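# Fold the held letter in half, edge to edge

## Task

Fold the letter in the right gripper once across its middle, bringing one short edge onto the other, and leave it lying flat with nothing loose resting on or touching it. Any sharp crease anywhere other than that middle fold fails the task, even if it is smoothed out afterwards; a milder one there costs score. The letter must have no other sharp bend.

## Robot and tools

Robot: two six-joint arms, left_arm and right_arm, each ending in a parallel two-finger gripper. Base positions in the scene frame: left_arm at (-0.016, +0.575, 0) m, right_arm at (+0.032, -0.618, 0) m, each turned very slightly about z. Joints from base outward: waist, shoulder, elbow (straight at 0.000, range -2.792 to 2.792), forearm roll, wrist pitch, wrist roll (the others span -6.283 to 6.283). Contact torque load limits in N m: waist 323, shoulder 323, elbow 152, the three wrist joints 42.7 each. A camera stand sits behind the arms.

Frame: the scene frame has its origin at table-top height, halfway between the nominal bases. +z points up, +x points out over the table, and left_arm is on the +y side. Image left and right do not match arm names. Printed positions, orientations, velocities and targets all use this frame and can be off by a few cm, more at long reach. The gripper's fingers point along its own +z and open and close along its own x. end_effector_position is the point between the pads; the fingertips extend 17.5 mm past it. A block about 10 cm long sticks out toward the gripper's -y and turns with it.

execute_actions(actions, cameras): actions is a list of actions; each action is a list of 1 to 15 rows, one row per 1/30 s step, and an action always lasts 0.5 s (a short table repeats its last row). Every row is one flat list of 18 numbers in [-1, 1] covering both arms: left dx, dy, dz, rx, ry, rz, gripper position, force_limit, speed, then the same nine for the right arm. The six pose numbers are an offset, not a pose: they are measured along scene axes from that arm's Hand target at the start of the action, and every row counts from that same start. 1.0 equals 0.6 m for dx, dy, dz and 180 degrees for the rotation vector rx, ry, rz (rotation is about the Hand target's position). Sending the same offset again moves further. All zeros re-requests the current Hand target. Camera images are returned only for an empty actions list or when cameras names them.

Gripper numbers are absolute commands, not offsets. position: +1 fully open (50 mm), about -0.65 pads touching, -1 to grip (closes until blocked). force_limit: -1 about 20 N, 0 about 102 N, +1 about 185 N per pad. speed: -1 20 mm/s, 0 85 mm/s, +1 150 mm/s; both start at +1. A 0 is a real command, so to leave a gripper alone repeat its last three numbers. New force_limit or speed only applies after a position change of 0.01 or more.

move(target, speed, blend, stop_force, zero, blocking, cameras): target is one 18-number row (same layout and scale, offsets from each arm's Hand target along scene axes), or a list of up to 15 such rows, all measured from those same starting Hand targets. Paths are straight lines, ending together, 0.5 s minimum and cut off at 10 s. speed is the top path speed in m/s, 0.002 to 2, default 0.25 (turning up to twice that in rad/s), one value or one per target. blend in m rounds corners between listed targets; 0 stops at each. stop_force, 10 to 80 N for both arms, ends an arm's path when it senses that much push against its travel; use it only slowly, not while the gripper turns, and not to pull away from a contact. zero (default true) re-zeros the force before the move. blocking=false returns after about 0.5 s and cannot be combined with stop_force. Paths do not avoid obstacles or the other arm; keep them away from an arm's own base. The result adds a move: line with the ending (done, off_target, moving, held, fault) and limits such as paced or held.

wait(seconds 0 to 10): lets time pass holding commands. stop(): brakes a running move. zoom_image(camera, region): camera is cam_high, cam_left_wrist or cam_right_wrist (each 896x504); region is [x0, y0, x1, y1] pixels from the top-left, at most 504 by 504. clear_fault(arm): clears a reported torque or force fault on left_arm or right_arm. finished_scene(scene): ends the current scene, given its number; irreversible, so call it only with the letter folded and resting unheld.

Results: Hand target is the last commanded pose after clipping; the controller limits each step to 70 mm and 16 degrees from the measured pose, so the gripper may stop short and a further move or explicit extra offset is needed. object_status: 0 moving, 1 blocked while opening, 2 blocked while closing (held), 3 reached the position or pads met. Opening in mm is about (250 - position_measured) x 0.202. Joint velocities reading within noise means the arm is at rest. Flange force, joint torques and external torques show contact and load; step readings list positions during actions.

Avoid: pressing past a firm contact (arms are stiff; 144 N or a joint load limit triggers a fault stop), fast contacts, hitting the table or fixed things, arm-to-arm contact or closing a gripper on the other arm's fingers, releasing the letter while it moves, letting anything leave the table, holding stretched out for long (MOTOR HOT then an over-temperature stop), and any fold or sharp bend other than the single midline fold.

Each tool is called after "Request:" as a command line: name --argument value for each argument, lists and objects as JSON in quotes; but a table of rows of numbers goes row by row, as --pt "numbers of a row", without its own name.

## Session

Request:
execute_actions --actions '[]'

Scene clock: 0.00 s.
left_arm: end_effector_position=(+0.6341, +0.5888, +0.3532) position_measured=3 object_status=3 end_effector_quat_wxyz=(+0.000, +0.700, +0.715, +0.000) | right_arm: end_effector_position=(+0.5169, -0.1583, +0.2832) position_measured=250 object_status=3 end_effector_quat_wxyz=(+0.224, -0.539, +0.725, +0.366)
Joint positions: left_arm=[-0.053 0.167 1.62 0 1.354 -0.053] | right_arm=[0.39 0.137 2 1.06 1.022 -3.078]
Joint velocities: within noise
Joint torques (N m): no reading
External joint torques (N m): no reading
Flange force (N): no reading
Hand target: left_arm +0.6341, +0.5888, +0.3532; +0.000, +0.700, +0.715, +0.000 | right_arm +0.5169, -0.1583, +0.2832; +0.224, -0.539, +0.725, +0.366
Tool commands: left_gripper/position=+1.0 left_gripper/force_limit=+1.0 left_gripper/speed=+1.0 right_gripper/position=-0.654902 right_gripper/force_limit=+1.0 right_gripper/speed=+1.0

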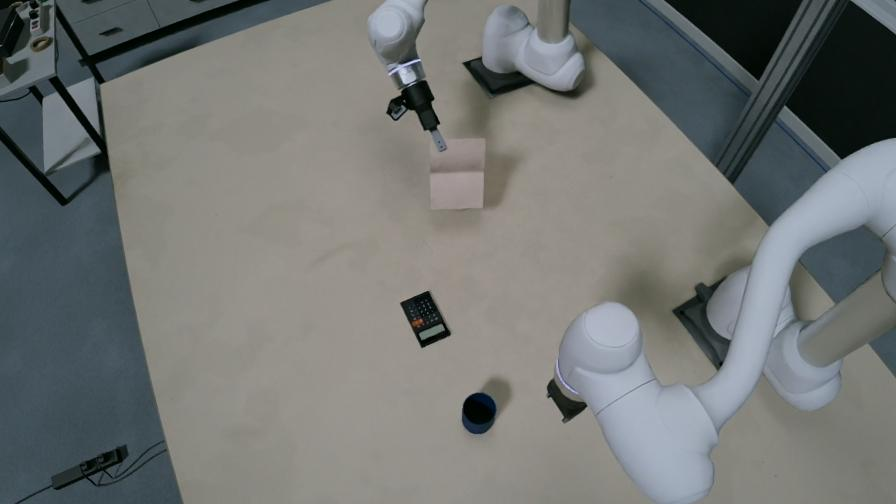

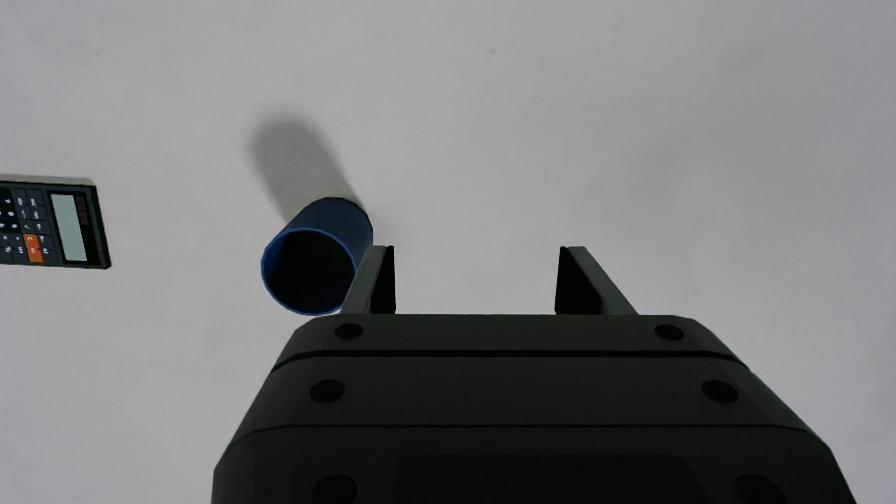

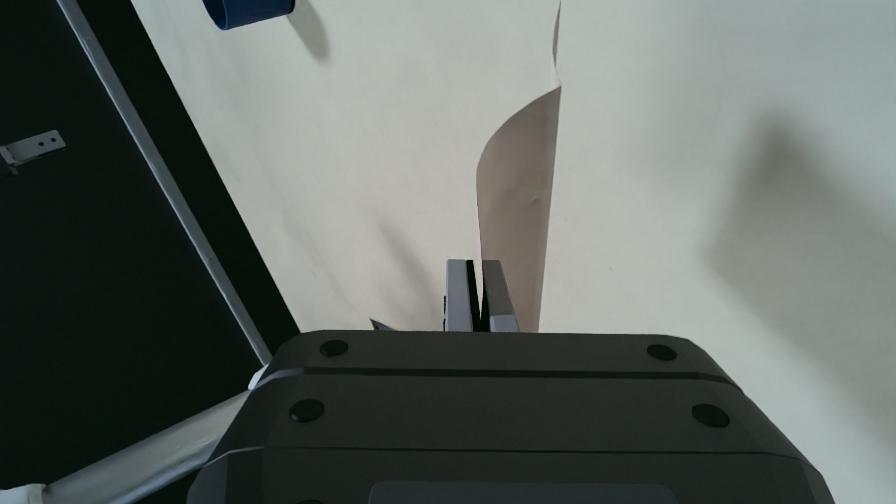

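Request:
zoom_image --camera "cam_high" --region '[370, 60, 560, 260]'

Request:
zoom_image --camera "cam_right_wrist" --region '[350, 0, 700, 350]'

Scaled by 2.520 from the camera's 896x504 image, which has a finer 1280x720 frame.

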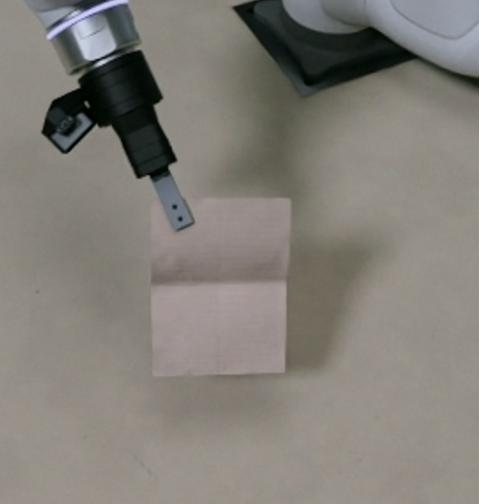

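Scaled by 1.440 from the camera's 896x504 image, which has a finer 1280x720 frame.

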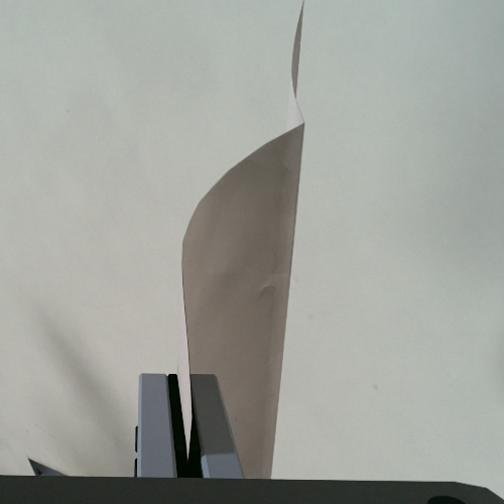

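Request:
move --target '[-0.3068, -0.648, -0.0387, -0.4074, 0.2393, 0.5463, 1.0, 1.0, 1.0, 0, 0, 0, 0, 0, 0, -0.654902, 1.0, 1.0]' --speed 0.25 --cameras '["all"]'

Scene clock: 150.70 s.
left_arm: end_effector_position=(+0.4500, +0.2000, +0.3300) position_measured=3 object_status=3 end_effector_quat_wxyz=(+0.143, -0.194, +0.781, -0.575) | right_arm: end_effector_position=(+0.5169, -0.1583, +0.2832) position_measured=250 object_status=3 end_effector_quat_wxyz=(+0.224, -0.539, +0.725, +0.366)
Joint positions: left_arm=[-0.486 -0.123 2.374 -2.008 0.657 -0.83] | right_arm=[0.39 0.137 2 1.06 1.022 -3.078]
Joint torques (N m): left_arm=[-1.53 -19.39 -35.33 -2.46 1.85 0.19] | right_arm=[1.13 -51.71 -41.03 3.81 0.48 0.1]
External joint torques (N m): left_arm=[1.53 -1.43 1.51 -0.29 0.13 -0.19] | right_arm=[-1.21 -2.73 0.94 -0.09 0.21 -0.16]
Flange force (N): left_arm=[-0.1 1.6 -5.7] | right_arm=[3.2 3.8 -4.5]
Hand target: left_arm +0.4500, +0.2000, +0.3299; +0.143, -0.194, +0.782, -0.575 | right_arm +0.5169, -0.1583, +0.2832; +0.224, -0.539, +0.725, +0.366
Off the commanded pose: left_arm 0.000 m, 0 deg | right_arm 0.000 m, 0 deg.
move: done

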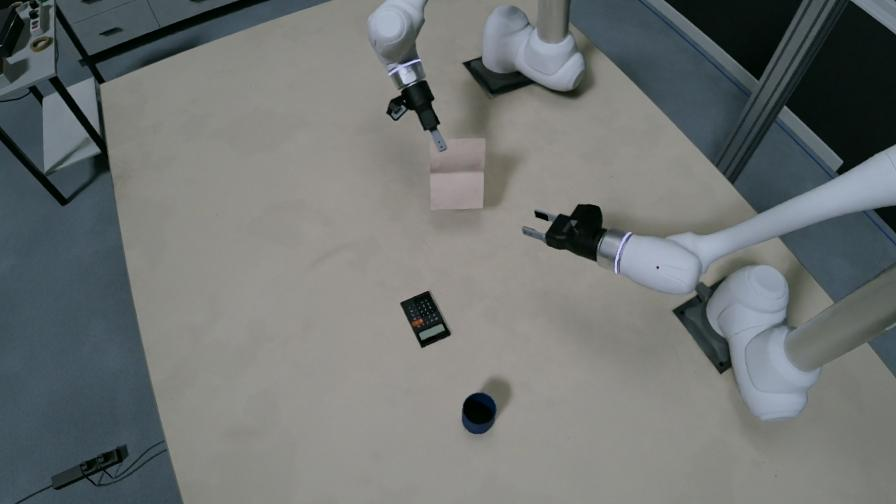

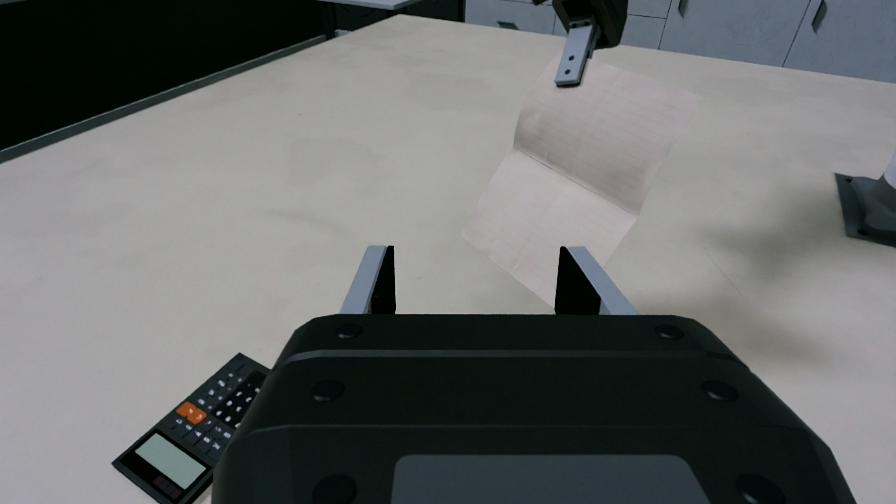

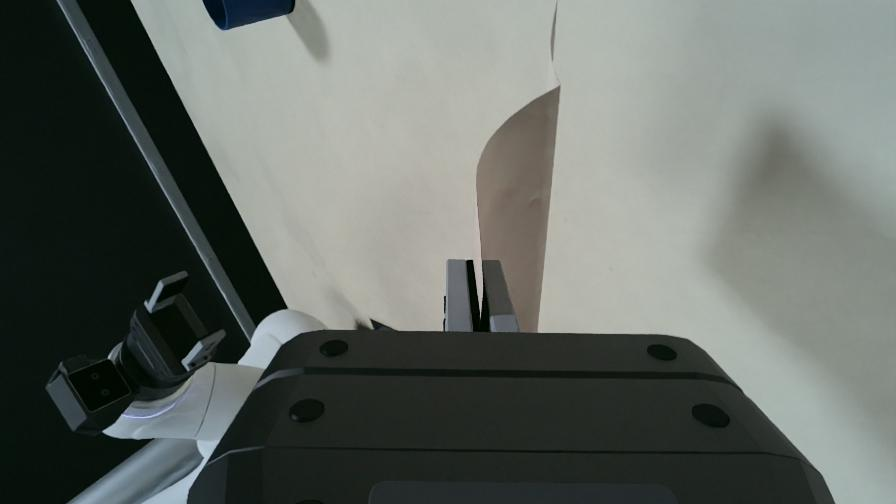

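Request:
zoom_image --camera "cam_left_wrist" --region '[420, 0, 740, 320]'

Scaled by 1.575 from the camera's 896x504 image, which has a finer 1280x720 frame.

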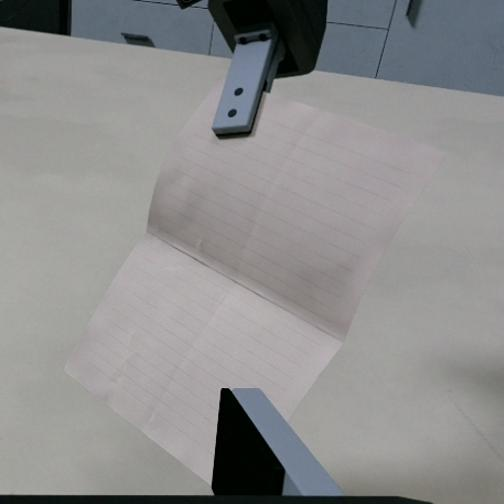

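Request:
zoom_image --camera "cam_high" --region '[500, 170, 660, 290]'

Request:
zoom_image --camera "cam_high" --region '[380, 80, 540, 220]'

Request:
zoom_image --camera "cam_left_wrist" --region '[300, 220, 660, 330]'

Scaled by 3.150 from the camera's 896x504 image, which has a finer 1280x720 frame.

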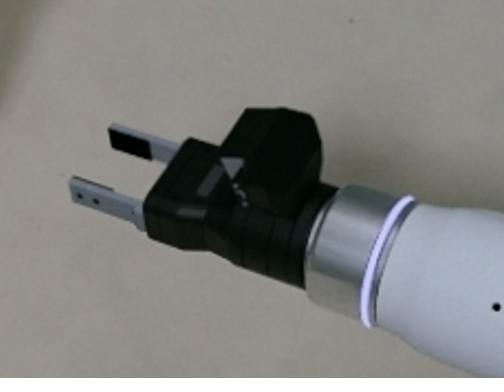

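Scaled by 3.150 from the camera's 896x504 image, which has a finer 1280x720 frame.

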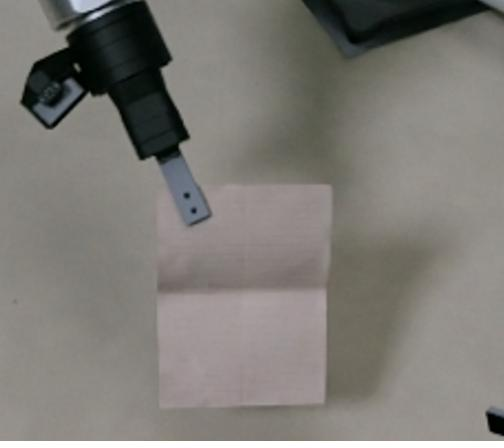

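Scaled by 1.400 from the camera's 896x504 image, which has a finer 1280x720 frame.

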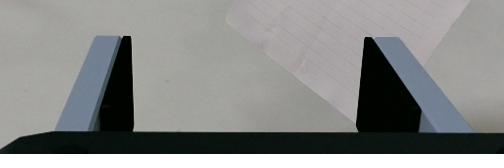

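Request:
move --target '[-0.33, -0.325, -0.2033, -0.156, -0.1576, 0.1856, 1.0, 1.0, 1.0, 0, 0, 0, 0, 0, 0, -0.654902, 1.0, 1.0]' --speed 0.2 --cameras '["cam_left_wrist", "cam_right_wrist"]'

Scene clock: 945.97 s.
left_arm: end_effector_position=(+0.2519, +0.0050, +0.2080) position_measured=3 object_status=3 end_effector_quat_wxyz=(-0.431, +0.291, -0.477, +0.708) | right_arm: end_effector_position=(+0.5169, -0.1583, +0.2832) position_measured=250 object_status=3 end_effector_quat_wxyz=(+0.224, -0.539, +0.725, +0.366)
Joint positions: left_arm=[-1.606 0.633 2.366 -4.204 1.889 0.134] | right_arm=[0.39 0.137 2 1.06 1.022 -3.078]
Joint torques (N m): left_arm=[-1.42 -73.42 -11.94 0.24 2.58 0.21] | right_arm=[1.56 -51.5 -41.21 3.81 0.52 0.06]
External joint torques (N m): left_arm=[1.44 -0.35 0.78 -0.18 0.19 -0.21] | right_arm=[-1.38 -3.44 1.04 -0.09 0.18 -0.12]
Flange force (N): left_arm=[-3.0 0.3 1.5] | right_arm=[3.5 4.8 -5.4]
Hand target: left_arm +0.2520, +0.0050, +0.2080; -0.432, +0.291, -0.477, +0.708 | right_arm +0.5169, -0.1583, +0.2832; +0.224, -0.539, +0.725, +0.366
Off the commanded pose: left_arm 0.000 m, 0 deg | right_arm 0.000 m, 0 deg.
move: done
Images, in order (width x height): cam_left_wrist 896x504, cam_right_wrist 896x504.

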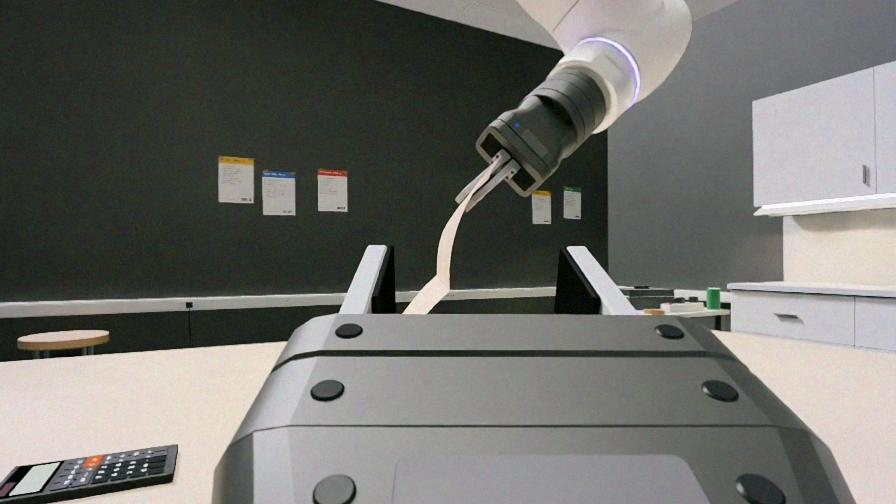

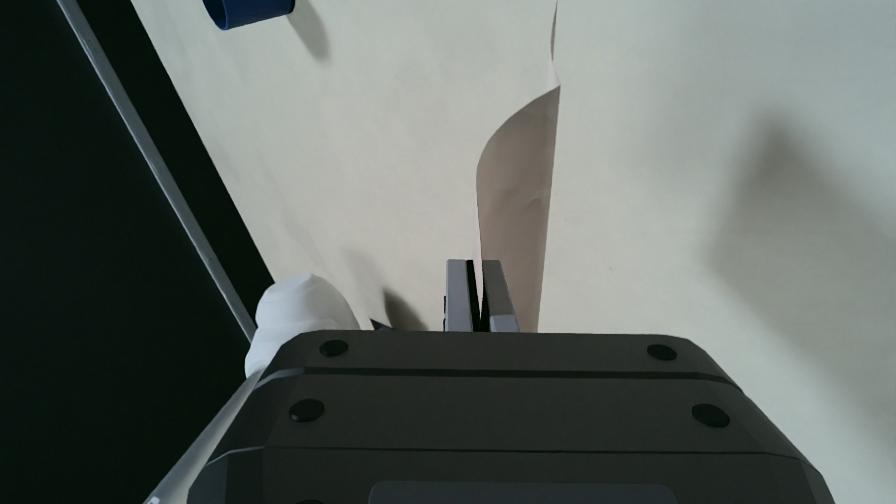

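Request:
zoom_image --camera "cam_left_wrist" --region '[390, 120, 590, 320]'

Scaled by 2.520 from the camera's 896x504 image, which has a finer 1280x720 frame.

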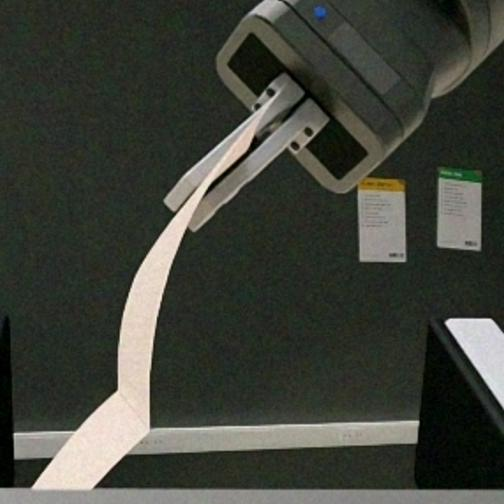

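Request:
move --target '[0.145, -0.0433, -0.18, 0.1326, 0.2568, 0.0, 1.0, 1.0, 1.0, 0, 0, 0, 0, 0, 0, -0.654902, 1.0, 1.0]' --speed 0.2 --cameras '["cam_left_wrist"]'

Scene clock: 1114.10 s.
left_arm: end_effector_position=(+0.3390, -0.0210, +0.1000) position_measured=3 object_status=3 end_effector_quat_wxyz=(+0.260, -0.451, +0.739, -0.427) | right_arm: end_effector_position=(+0.5169, -0.1583, +0.2832) position_measured=250 object_status=3 end_effector_quat_wxyz=(+0.224, -0.539, +0.725, +0.366)
Joint positions: left_arm=[-1.395 0.366 2.261 -4.393 0.794 0.571] | right_arm=[0.39 0.137 2 1.06 1.022 -3.078]
Joint torques (N m): left_arm=[-1.2 -63.57 -27.91 0.54 2.07 0.23] | right_arm=[1.24 -51.32 -41.07 3.82 0.49 0.11]
External joint torques (N m): left_arm=[1.38 -0.7 1.26 -0.21 0.18 -0.23] | right_arm=[-1.35 -3.48 0.91 -0.08 0.21 -0.17]
Flange force (N): left_arm=[-3.8 -0.2 -0.6] | right_arm=[3.4 4.7 -5.4]
Hand target: left_arm +0.3390, -0.0210, +0.1000; +0.260, -0.451, +0.739, -0.427 | right_arm +0.5169, -0.1583, +0.2832; +0.224, -0.539, +0.725, +0.366
Off the commanded pose: left_arm 0.000 m, 0 deg | right_arm 0.000 m, 0 deg.
move: done
Images, in order (width x height): cam_left_wrist 896x504.

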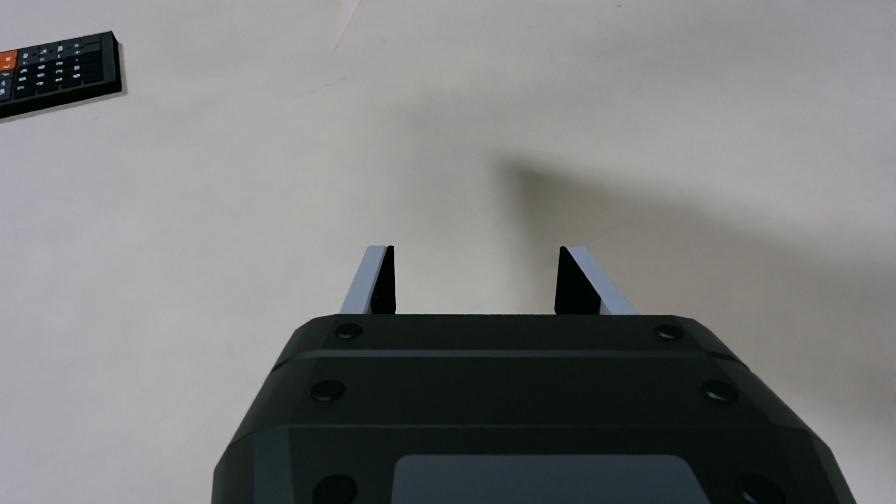

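Request:
move --target '[0, 0, 0, 0, 0, 0, 1.0, 1.0, 1.0, 0, 0, -0.1667, 0, 0, 0, -0.654902, 1.0, 1.0]' --speed 0.12 --cameras '["all"]'

Scene clock: 1127.33 s.
left_arm: end_effector_position=(+0.3390, -0.0210, +0.1000) position_measured=3 object_status=3 end_effector_quat_wxyz=(+0.260, -0.451, +0.739, -0.427) | right_arm: end_effector_position=(+0.5169, -0.1582, +0.1833) position_measured=250 object_status=3 end_effector_quat_wxyz=(+0.224, -0.539, +0.725, +0.366)
Joint positions: left_arm=[-1.395 0.366 2.261 -4.393 0.794 0.571] | right_arm=[0.39 0.249 2.086 1.18 0.936 -3.292]
Joint torques (N m): left_arm=[-1.57 -63.69 -27.94 0.54 2.09 0.19] | right_arm=[0.97 -58.35 -36.51 2.95 0.89 0.1]
External joint torques (N m): left_arm=[1.53 -1.01 1.17 -0.17 0.17 -0.19] | right_arm=[-0.77 -3.66 0.99 -0.11 0.28 -0.16]
Flange force (N): left_arm=[-4.1 -0.9 -0.7] | right_arm=[1.7 5.6 -5.7]
Hand target: left_arm +0.3390, -0.0210, +0.1000; +0.260, -0.451, +0.739, -0.427 | right_arm +0.5169, -0.1583, +0.1832; +0.224, -0.539, +0.725, +0.366
Off the commanded pose: left_arm 0.000 m, 0 deg | right_arm 0.000 m, 0 deg.
move: done

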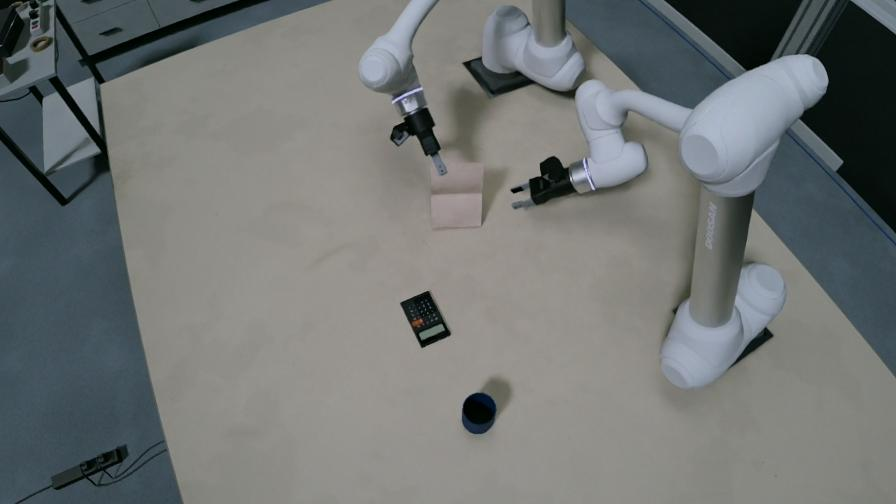

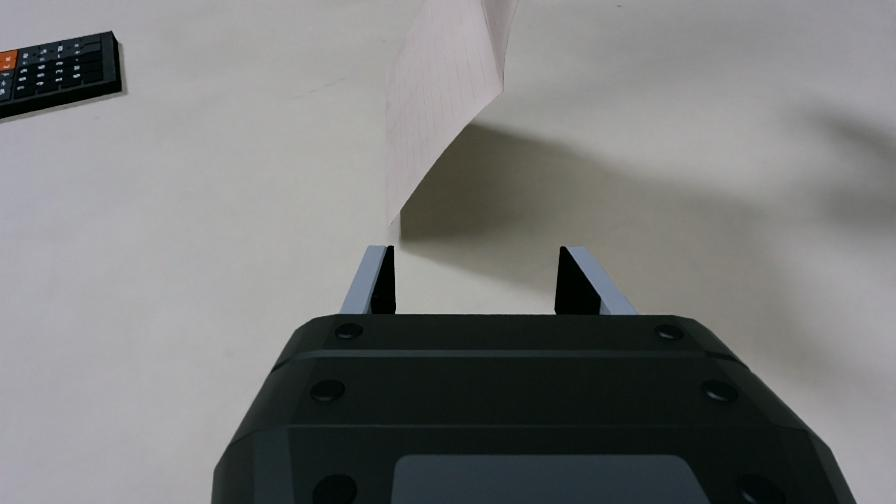

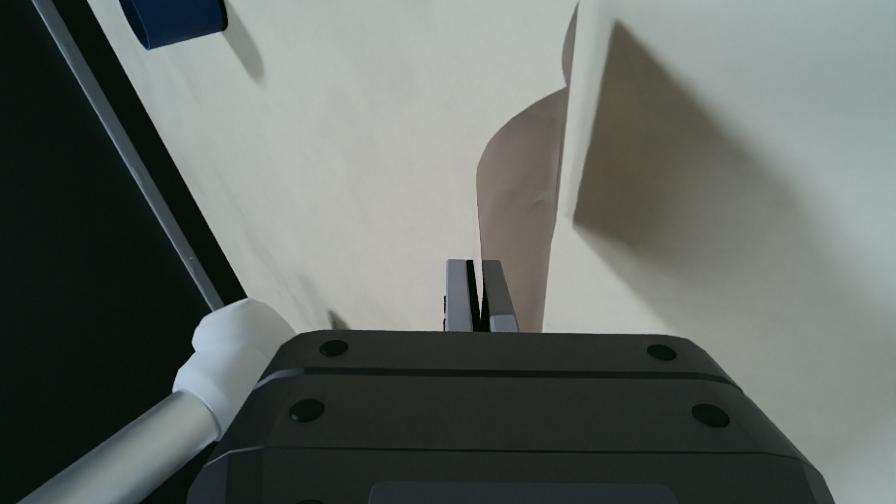

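Request:
zoom_image --camera "cam_left_wrist" --region '[340, 0, 600, 260]'

Request:
zoom_image --camera "cam_high" --region '[390, 100, 550, 260]'

Scaled by 1.938 from the camera's 896x504 image, which has a finer 1280x720 frame.

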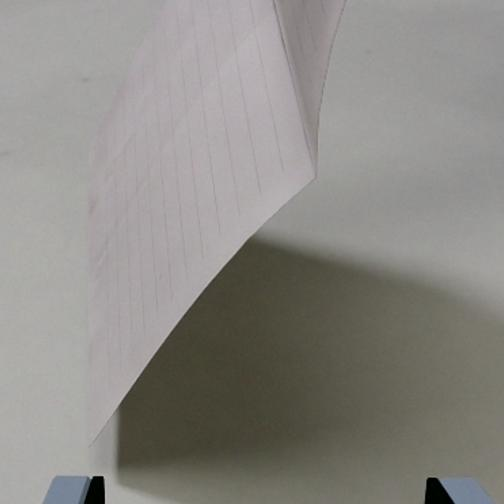

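Scaled by 3.150 from the camera's 896x504 image, which has a finer 1280x720 frame.

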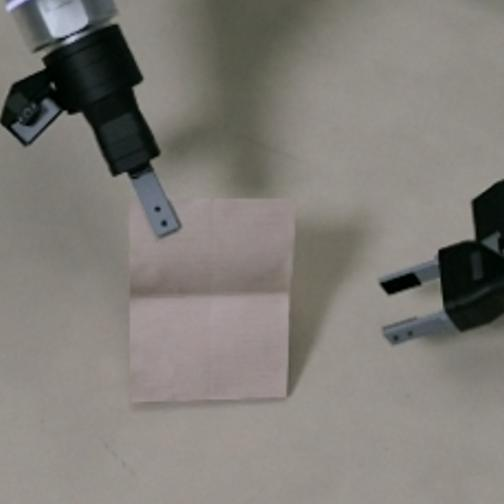

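Request:
move --target '[0, 0, 0, 0, 0, 0, 1.0, 1.0, 1.0, -0.0306, -0.0593, -0.1217, 0, 0, 0, -0.654902, 1.0, 1.0]' --speed 0.1 --cameras '["all"]'

Request:
zoom_image --camera "cam_left_wrist" --region '[300, 0, 620, 320]'

Scene clock: 1145.90 s.
left_arm: end_effector_position=(+0.3390, -0.0210, +0.1000) position_measured=3 object_status=3 end_effector_quat_wxyz=(+0.260, -0.451, +0.739, -0.427) | right_arm: end_effector_position=(+0.4986, -0.1938, +0.1102) position_measured=250 object_status=3 end_effector_quat_wxyz=(+0.224, -0.539, +0.725, +0.366)
Joint positions: left_arm=[-1.395 0.366 2.261 -4.393 0.794 0.571] | right_arm=[0.34 0.314 2.188 1.27 0.91 -3.503]
Joint torques (N m): left_arm=[-1.27 -63.48 -27.88 0.54 2.07 0.18] | right_arm=[1.38 -59.95 -31.56 2.16 1.31 0.03]
External joint torques (N m): left_arm=[1.26 -1.21 1.11 -0.17 0.17 -0.18] | right_arm=[-1.18 -3.43 1.19 -0.04 0.27 -0.09]
Flange force (N): left_arm=[-3.8 -1.0 -1.4] | right_arm=[1.1 5.4 -6.5]
Hand target: left_arm +0.3390, -0.0210, +0.1000; +0.260, -0.451, +0.739, -0.427 | right_arm +0.4986, -0.1938, +0.1102; +0.224, -0.539, +0.725, +0.366
Off the commanded pose: left_arm 0.000 m, 0 deg | right_arm 0.000 m, 0 deg.
move: done

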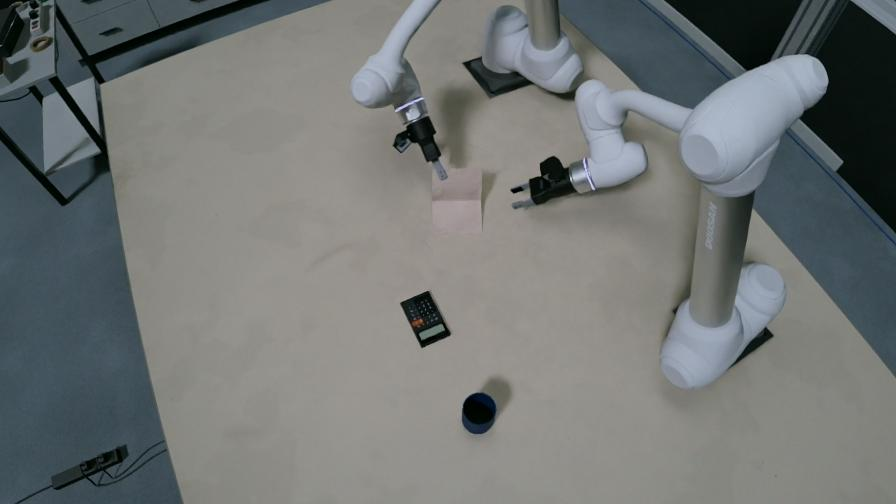

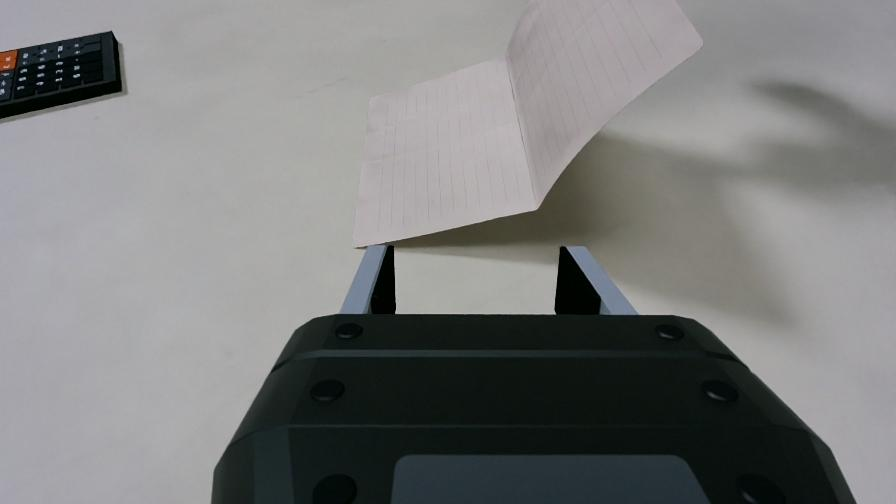

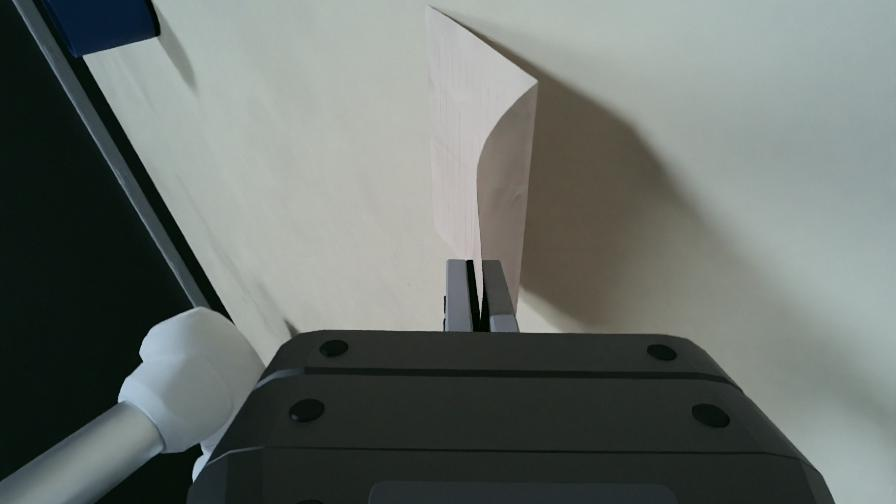

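Scaled by 1.575 from the camera's 896x504 image, which has a finer 1280x720 frame.

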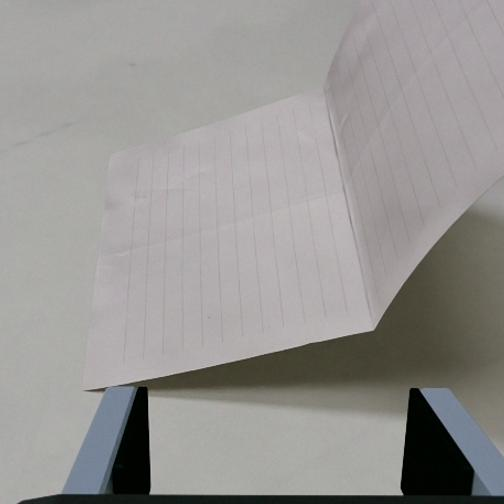

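Request:
move --target '[0, 0, 0, 0, 0, 0, 1.0, 1.0, 1.0, -0.0115, -0.0222, -0.065, 0, 0, 0, -0.654902, 1.0, 1.0]' --speed 0.08 --cameras '["all"]'

Request:
zoom_image --camera "cam_left_wrist" --region '[300, 0, 720, 320]'

Scene clock: 1152.10 s.
left_arm: end_effector_position=(+0.3390, -0.0210, +0.1000) position_measured=3 object_status=3 end_effector_quat_wxyz=(+0.260, -0.451, +0.739, -0.427) | right_arm: end_effector_position=(+0.4917, -0.2071, +0.0712) position_measured=250 object_status=3 end_effector_quat_wxyz=(+0.224, -0.539, +0.725, +0.366)
Joint positions: left_arm=[-1.395 0.366 2.261 -4.393 0.794 0.571] | right_arm=[0.319 0.366 2.226 1.324 0.897 -3.618]
Joint torques (N m): left_arm=[-1.52 -63.57 -27.93 0.53 2.08 0.22] | right_arm=[1.59 -61.54 -28.33 1.83 1.5 0.15]
External joint torques (N m): left_arm=[1.51 -1.32 1.12 -0.17 0.17 -0.22] | right_arm=[-1.53 -4.11 0.99 -0.07 0.27 -0.21]
Flange force (N): left_arm=[-4.3 -1.2 -1.1] | right_arm=[0.3 5.7 -8.0]
Hand target: left_arm +0.3390, -0.0210, +0.1000; +0.260, -0.451, +0.739, -0.427 | right_arm +0.4917, -0.2072, +0.0712; +0.224, -0.539, +0.725, +0.366
Off the commanded pose: left_arm 0.000 m, 0 deg | right_arm 0.000 m, 0 deg.
move: done

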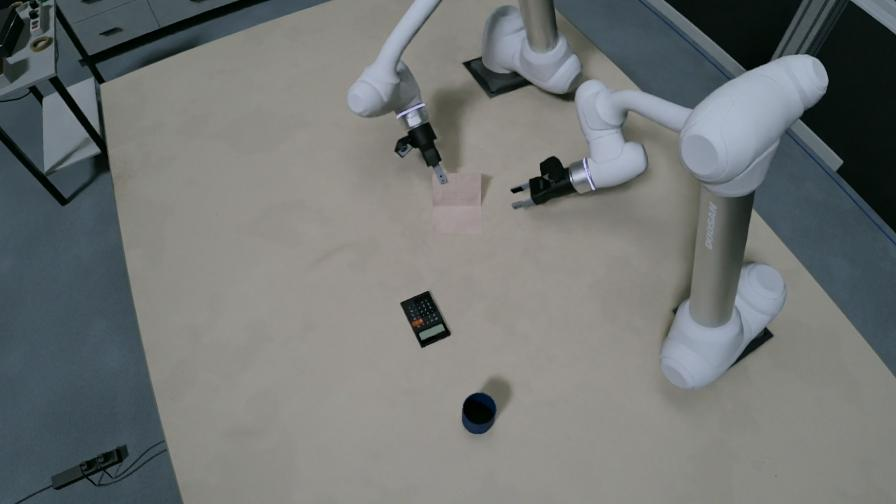

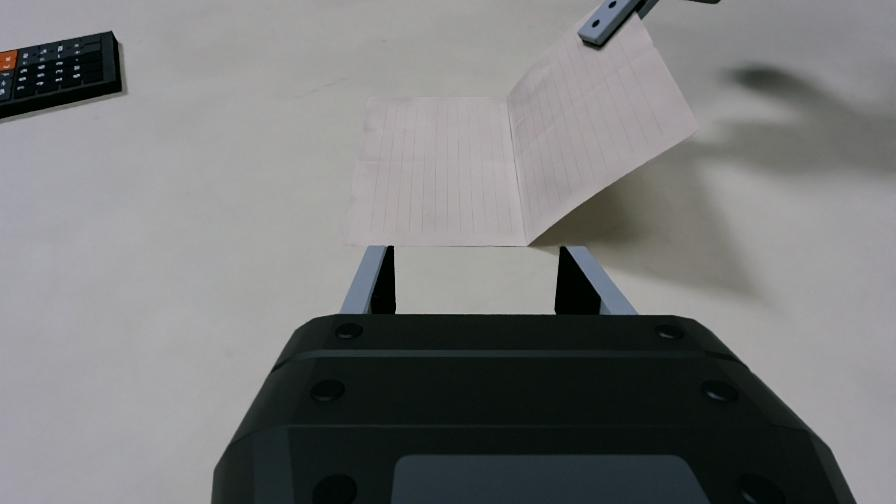

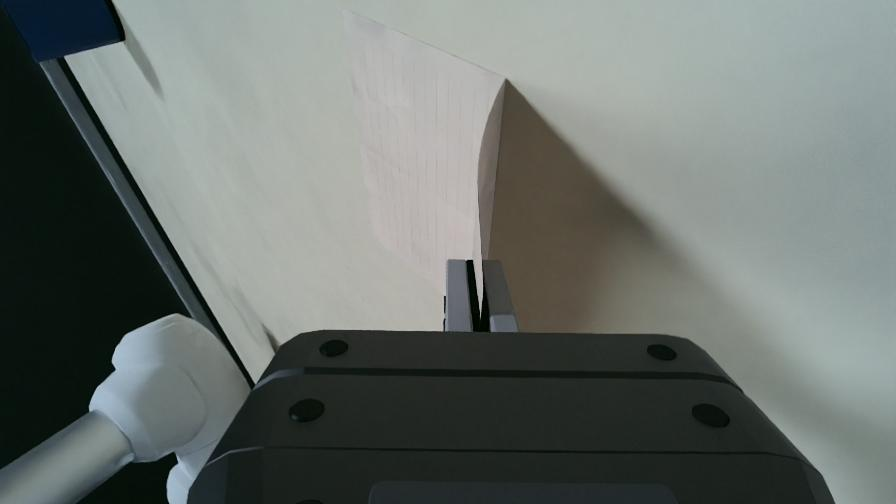

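Scaled by 1.200 from the camera's 896x504 image, which has a finer 1280x720 frame.

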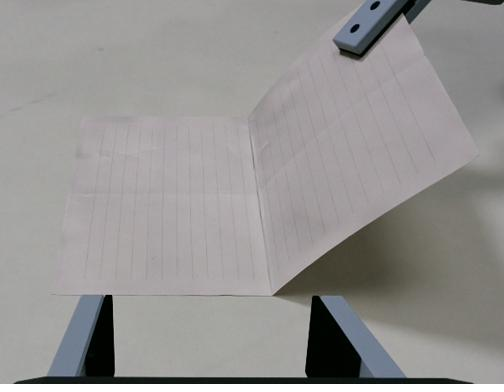

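Request:
move --target '[0.1695, -0.0723, -0.0917, 0, 0, 0, -0.65, -1.0, 0.5, 0, 0, 0, 0, 0, 0, -0.654902, 1.0, 1.0]' --speed 0.12 --cameras '["cam_left_wrist", "cam_high"]'

Scene clock: 1412.30 s.
left_arm: end_effector_position=(+0.4407, -0.0644, +0.0450) position_measured=249 object_status=3 end_effector_quat_wxyz=(+0.260, -0.451, +0.739, -0.427) | right_arm: end_effector_position=(+0.4917, -0.2072, +0.0712) position_measured=250 object_status=3 end_effector_quat_wxyz=(+0.224, -0.539, +0.725, +0.366)
Joint positions: left_arm=[-1.234 0.533 2.13 -4.184 0.74 0.477] | right_arm=[0.319 0.366 2.226 1.324 0.897 -3.618]
Joint torques (N m): left_arm=[-1.4 -78.43 -26.37 0.06 2.23 0.21] | right_arm=[0.89 -61.57 -28.16 1.8 1.54 0.03]
External joint torques (N m): left_arm=[1.32 -0.85 0.98 -0.24 0.14 -0.21] | right_arm=[-0.81 -4.01 0.85 -0.04 0.23 -0.09]
Flange force (N): left_arm=[-3.1 -0.5 -1.3] | right_arm=[-0.8 6.0 -6.9]
Hand target: left_arm +0.4407, -0.0644, +0.0449; +0.260, -0.451, +0.739, -0.427 | right_arm +0.4917, -0.2072, +0.0712; +0.224, -0.539, +0.725, +0.366
Off the commanded pose: left_arm 0.000 m, 0 deg | right_arm 0.000 m, 0 deg.
move: done
Images, in order (width x height): cam_high 896x504, cam_left_wrist 896x504.

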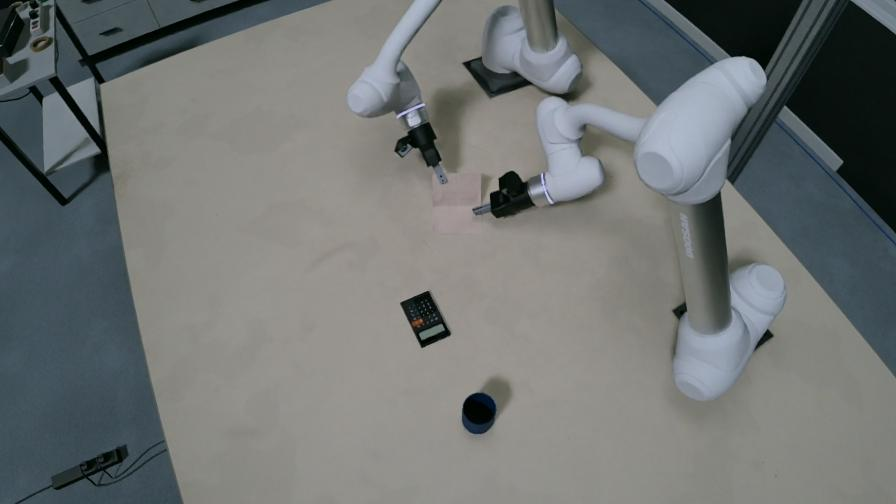

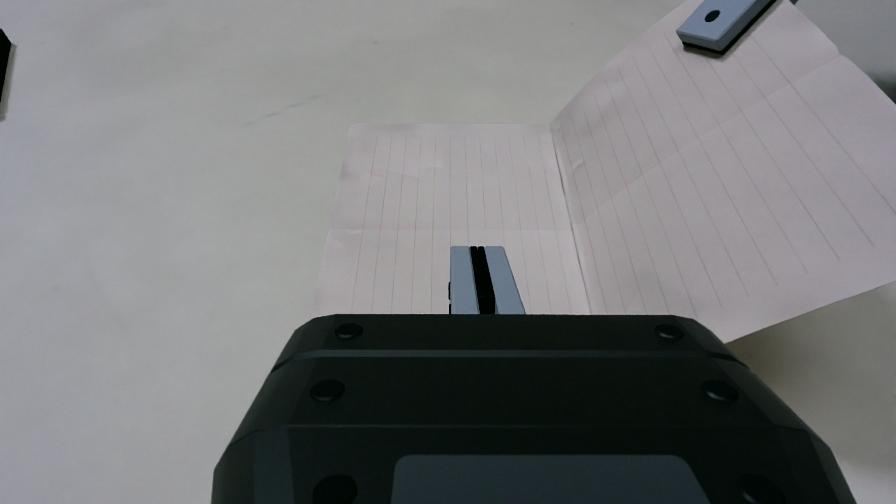

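Request:
move --target '[0, 0, -0.075, 0, 0, 0, -0.65, -1.0, 0.5, 0, 0, 0, 0, 0, 0, -0.654902, 1.0, 1.0]' --speed 0.015 --stop_force 10 --cameras '["cam_left_wrist", "cam_high"]'

Scene clock: 1423.27 s.
left_arm: end_effector_position=(+0.4407, -0.0644, +0.0201) position_measured=249 object_status=3 end_effector_quat_wxyz=(+0.261, -0.451, +0.739, -0.427) | right_arm: end_effector_position=(+0.4917, -0.2072, +0.0712) position_measured=250 object_status=3 end_effector_quat_wxyz=(+0.224, -0.539, +0.725, +0.366)
Joint positions: left_arm=[-1.234 0.576 2.132 -4.143 0.763 0.421] | right_arm=[0.319 0.366 2.226 1.324 0.897 -3.618]
Joint torques (N m): left_arm=[-0.64 -63.93 -17.45 -1.28 -2.1 0.22] | right_arm=[1.16 -62.26 -28.21 1.79 1.48 0.14]
External joint torques (N m): left_arm=[0.58 -17.33 -6.17 1.06 4.54 -0.22] | right_arm=[-1.1 -3.45 0.9 -0.03 0.29 -0.19]
Flange force (N): left_arm=[-4.1 -18.4 -15.7] | right_arm=[0.3 5.0 -6.5]
Hand target: left_arm +0.4407, -0.0644, +0.0201; +0.261, -0.451, +0.739, -0.427 (not the last commanded pose) | right_arm +0.4917, -0.2072, +0.0712; +0.224, -0.539, +0.725, +0.366
Off the commanded pose: left_arm 0.020 m, 0 deg | right_arm 0.000 m, 0 deg.
move: contact (left_arm)
Images, in order (width x height): cam_high 896x504, cam_left_wrist 896x504.

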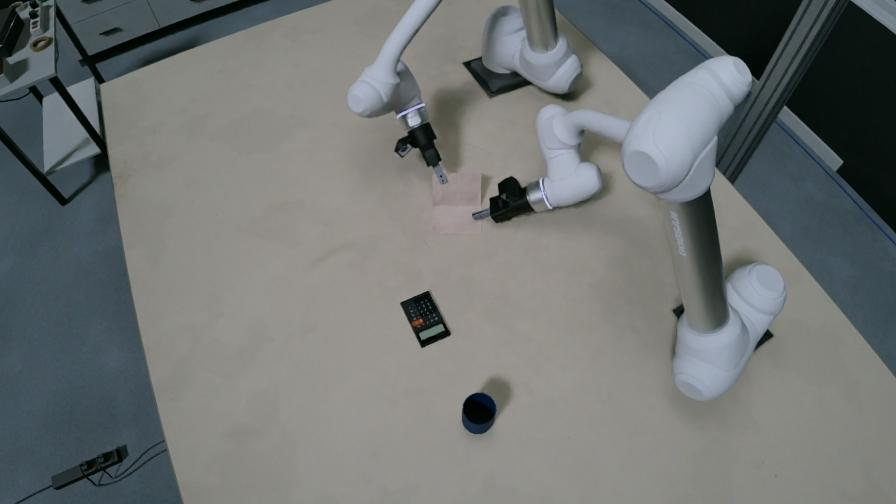

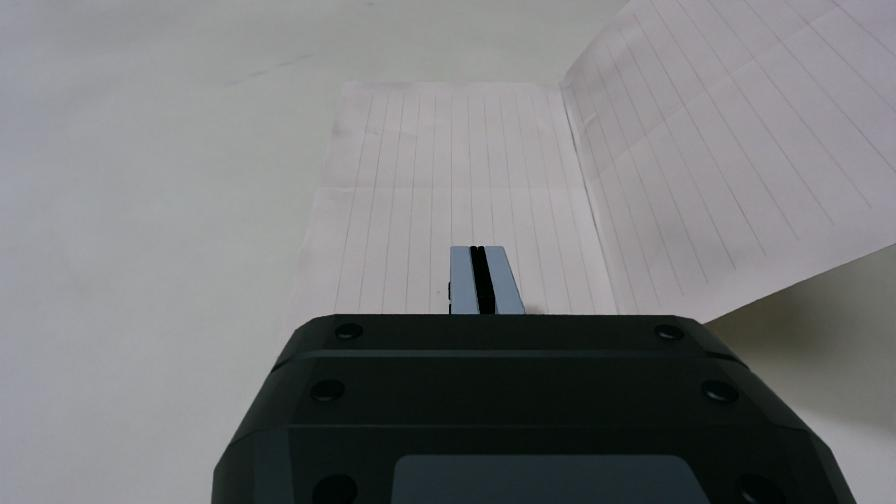

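Request:
move --pt "0 0 0 0 0 0 -0.65 -1.0 0.5 0.0192 0.0372 0.0232 -0.1012 0.0523 0 -0.654902 1.0 1.0" --pt "0 0 0 0 0 0 -0.65 -1.0 0.5 0.0412 0.0797 0.0313 -0.2025 0.1046 0 -0.654902 1.0 1.0" --speed 0.12 --blend '[0.01, 0]' --cameras '["all"]'

Request:
zoom_image --camera "cam_left_wrist" --region '[260, 0, 764, 330]'

Scene clock: 1493.23 s.
left_arm: end_effector_position=(+0.4407, -0.0644, +0.0201) position_measured=249 object_status=3 end_effector_quat_wxyz=(+0.261, -0.451, +0.739, -0.427) | right_arm: end_effector_position=(+0.5164, -0.1594, +0.0900) position_measured=250 object_status=3 end_effector_quat_wxyz=(-0.075, -0.516, +0.829, +0.204)
Joint positions: left_arm=[-1.234 0.576 2.132 -4.143 0.763 0.421] | right_arm=[0.548 0.445 1.823 0.461 1.09 -2.413]
Joint torques (N m): left_arm=[-0.39 -64.05 -17.44 -1.26 -2.12 0.25] | right_arm=[1.68 -76.37 -35.92 3.98 0.5 0.12]
External joint torques (N m): left_arm=[0.32 -17.02 -6.13 1.04 4.56 -0.25] | right_arm=[-1.63 -4.92 1.13 -0.06 0.23 -0.13]
Flange force (N): left_arm=[-3.7 -17.8 -15.6] | right_arm=[8.3 4.1 -4.3]
Hand target: left_arm +0.4407, -0.0644, +0.0201; +0.261, -0.451, +0.739, -0.427 | right_arm +0.5164, -0.1593, +0.0900; -0.075, -0.516, +0.829, +0.204
Off the commanded pose: left_arm 0.000 m, 0 deg | right_arm 0.000 m, 0 deg.
move: done

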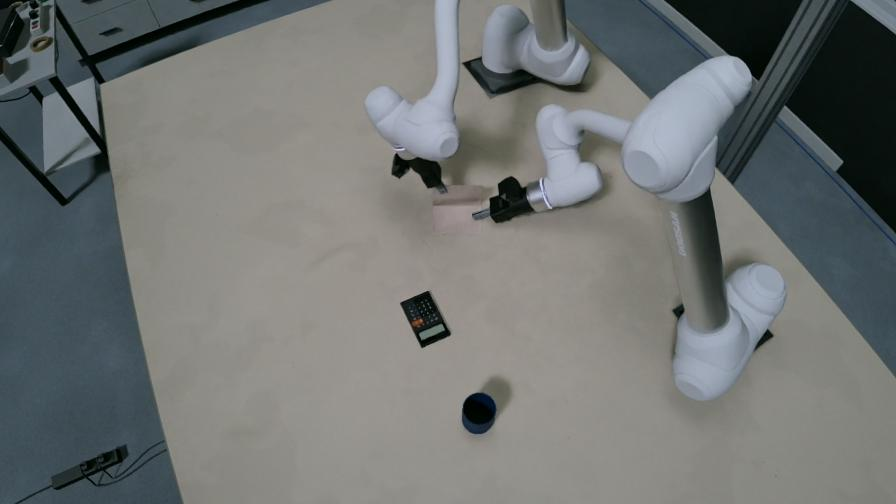

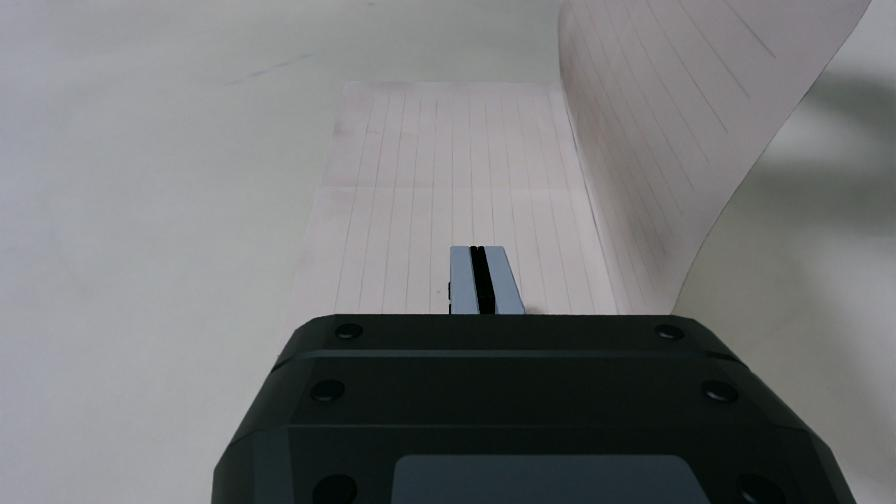

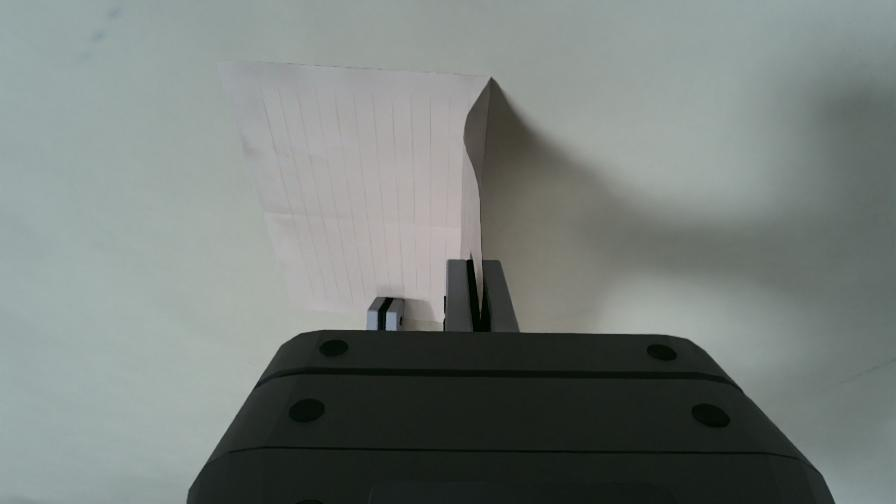

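Scaled by 1.000.

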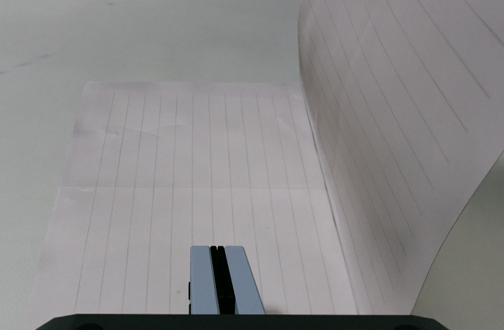

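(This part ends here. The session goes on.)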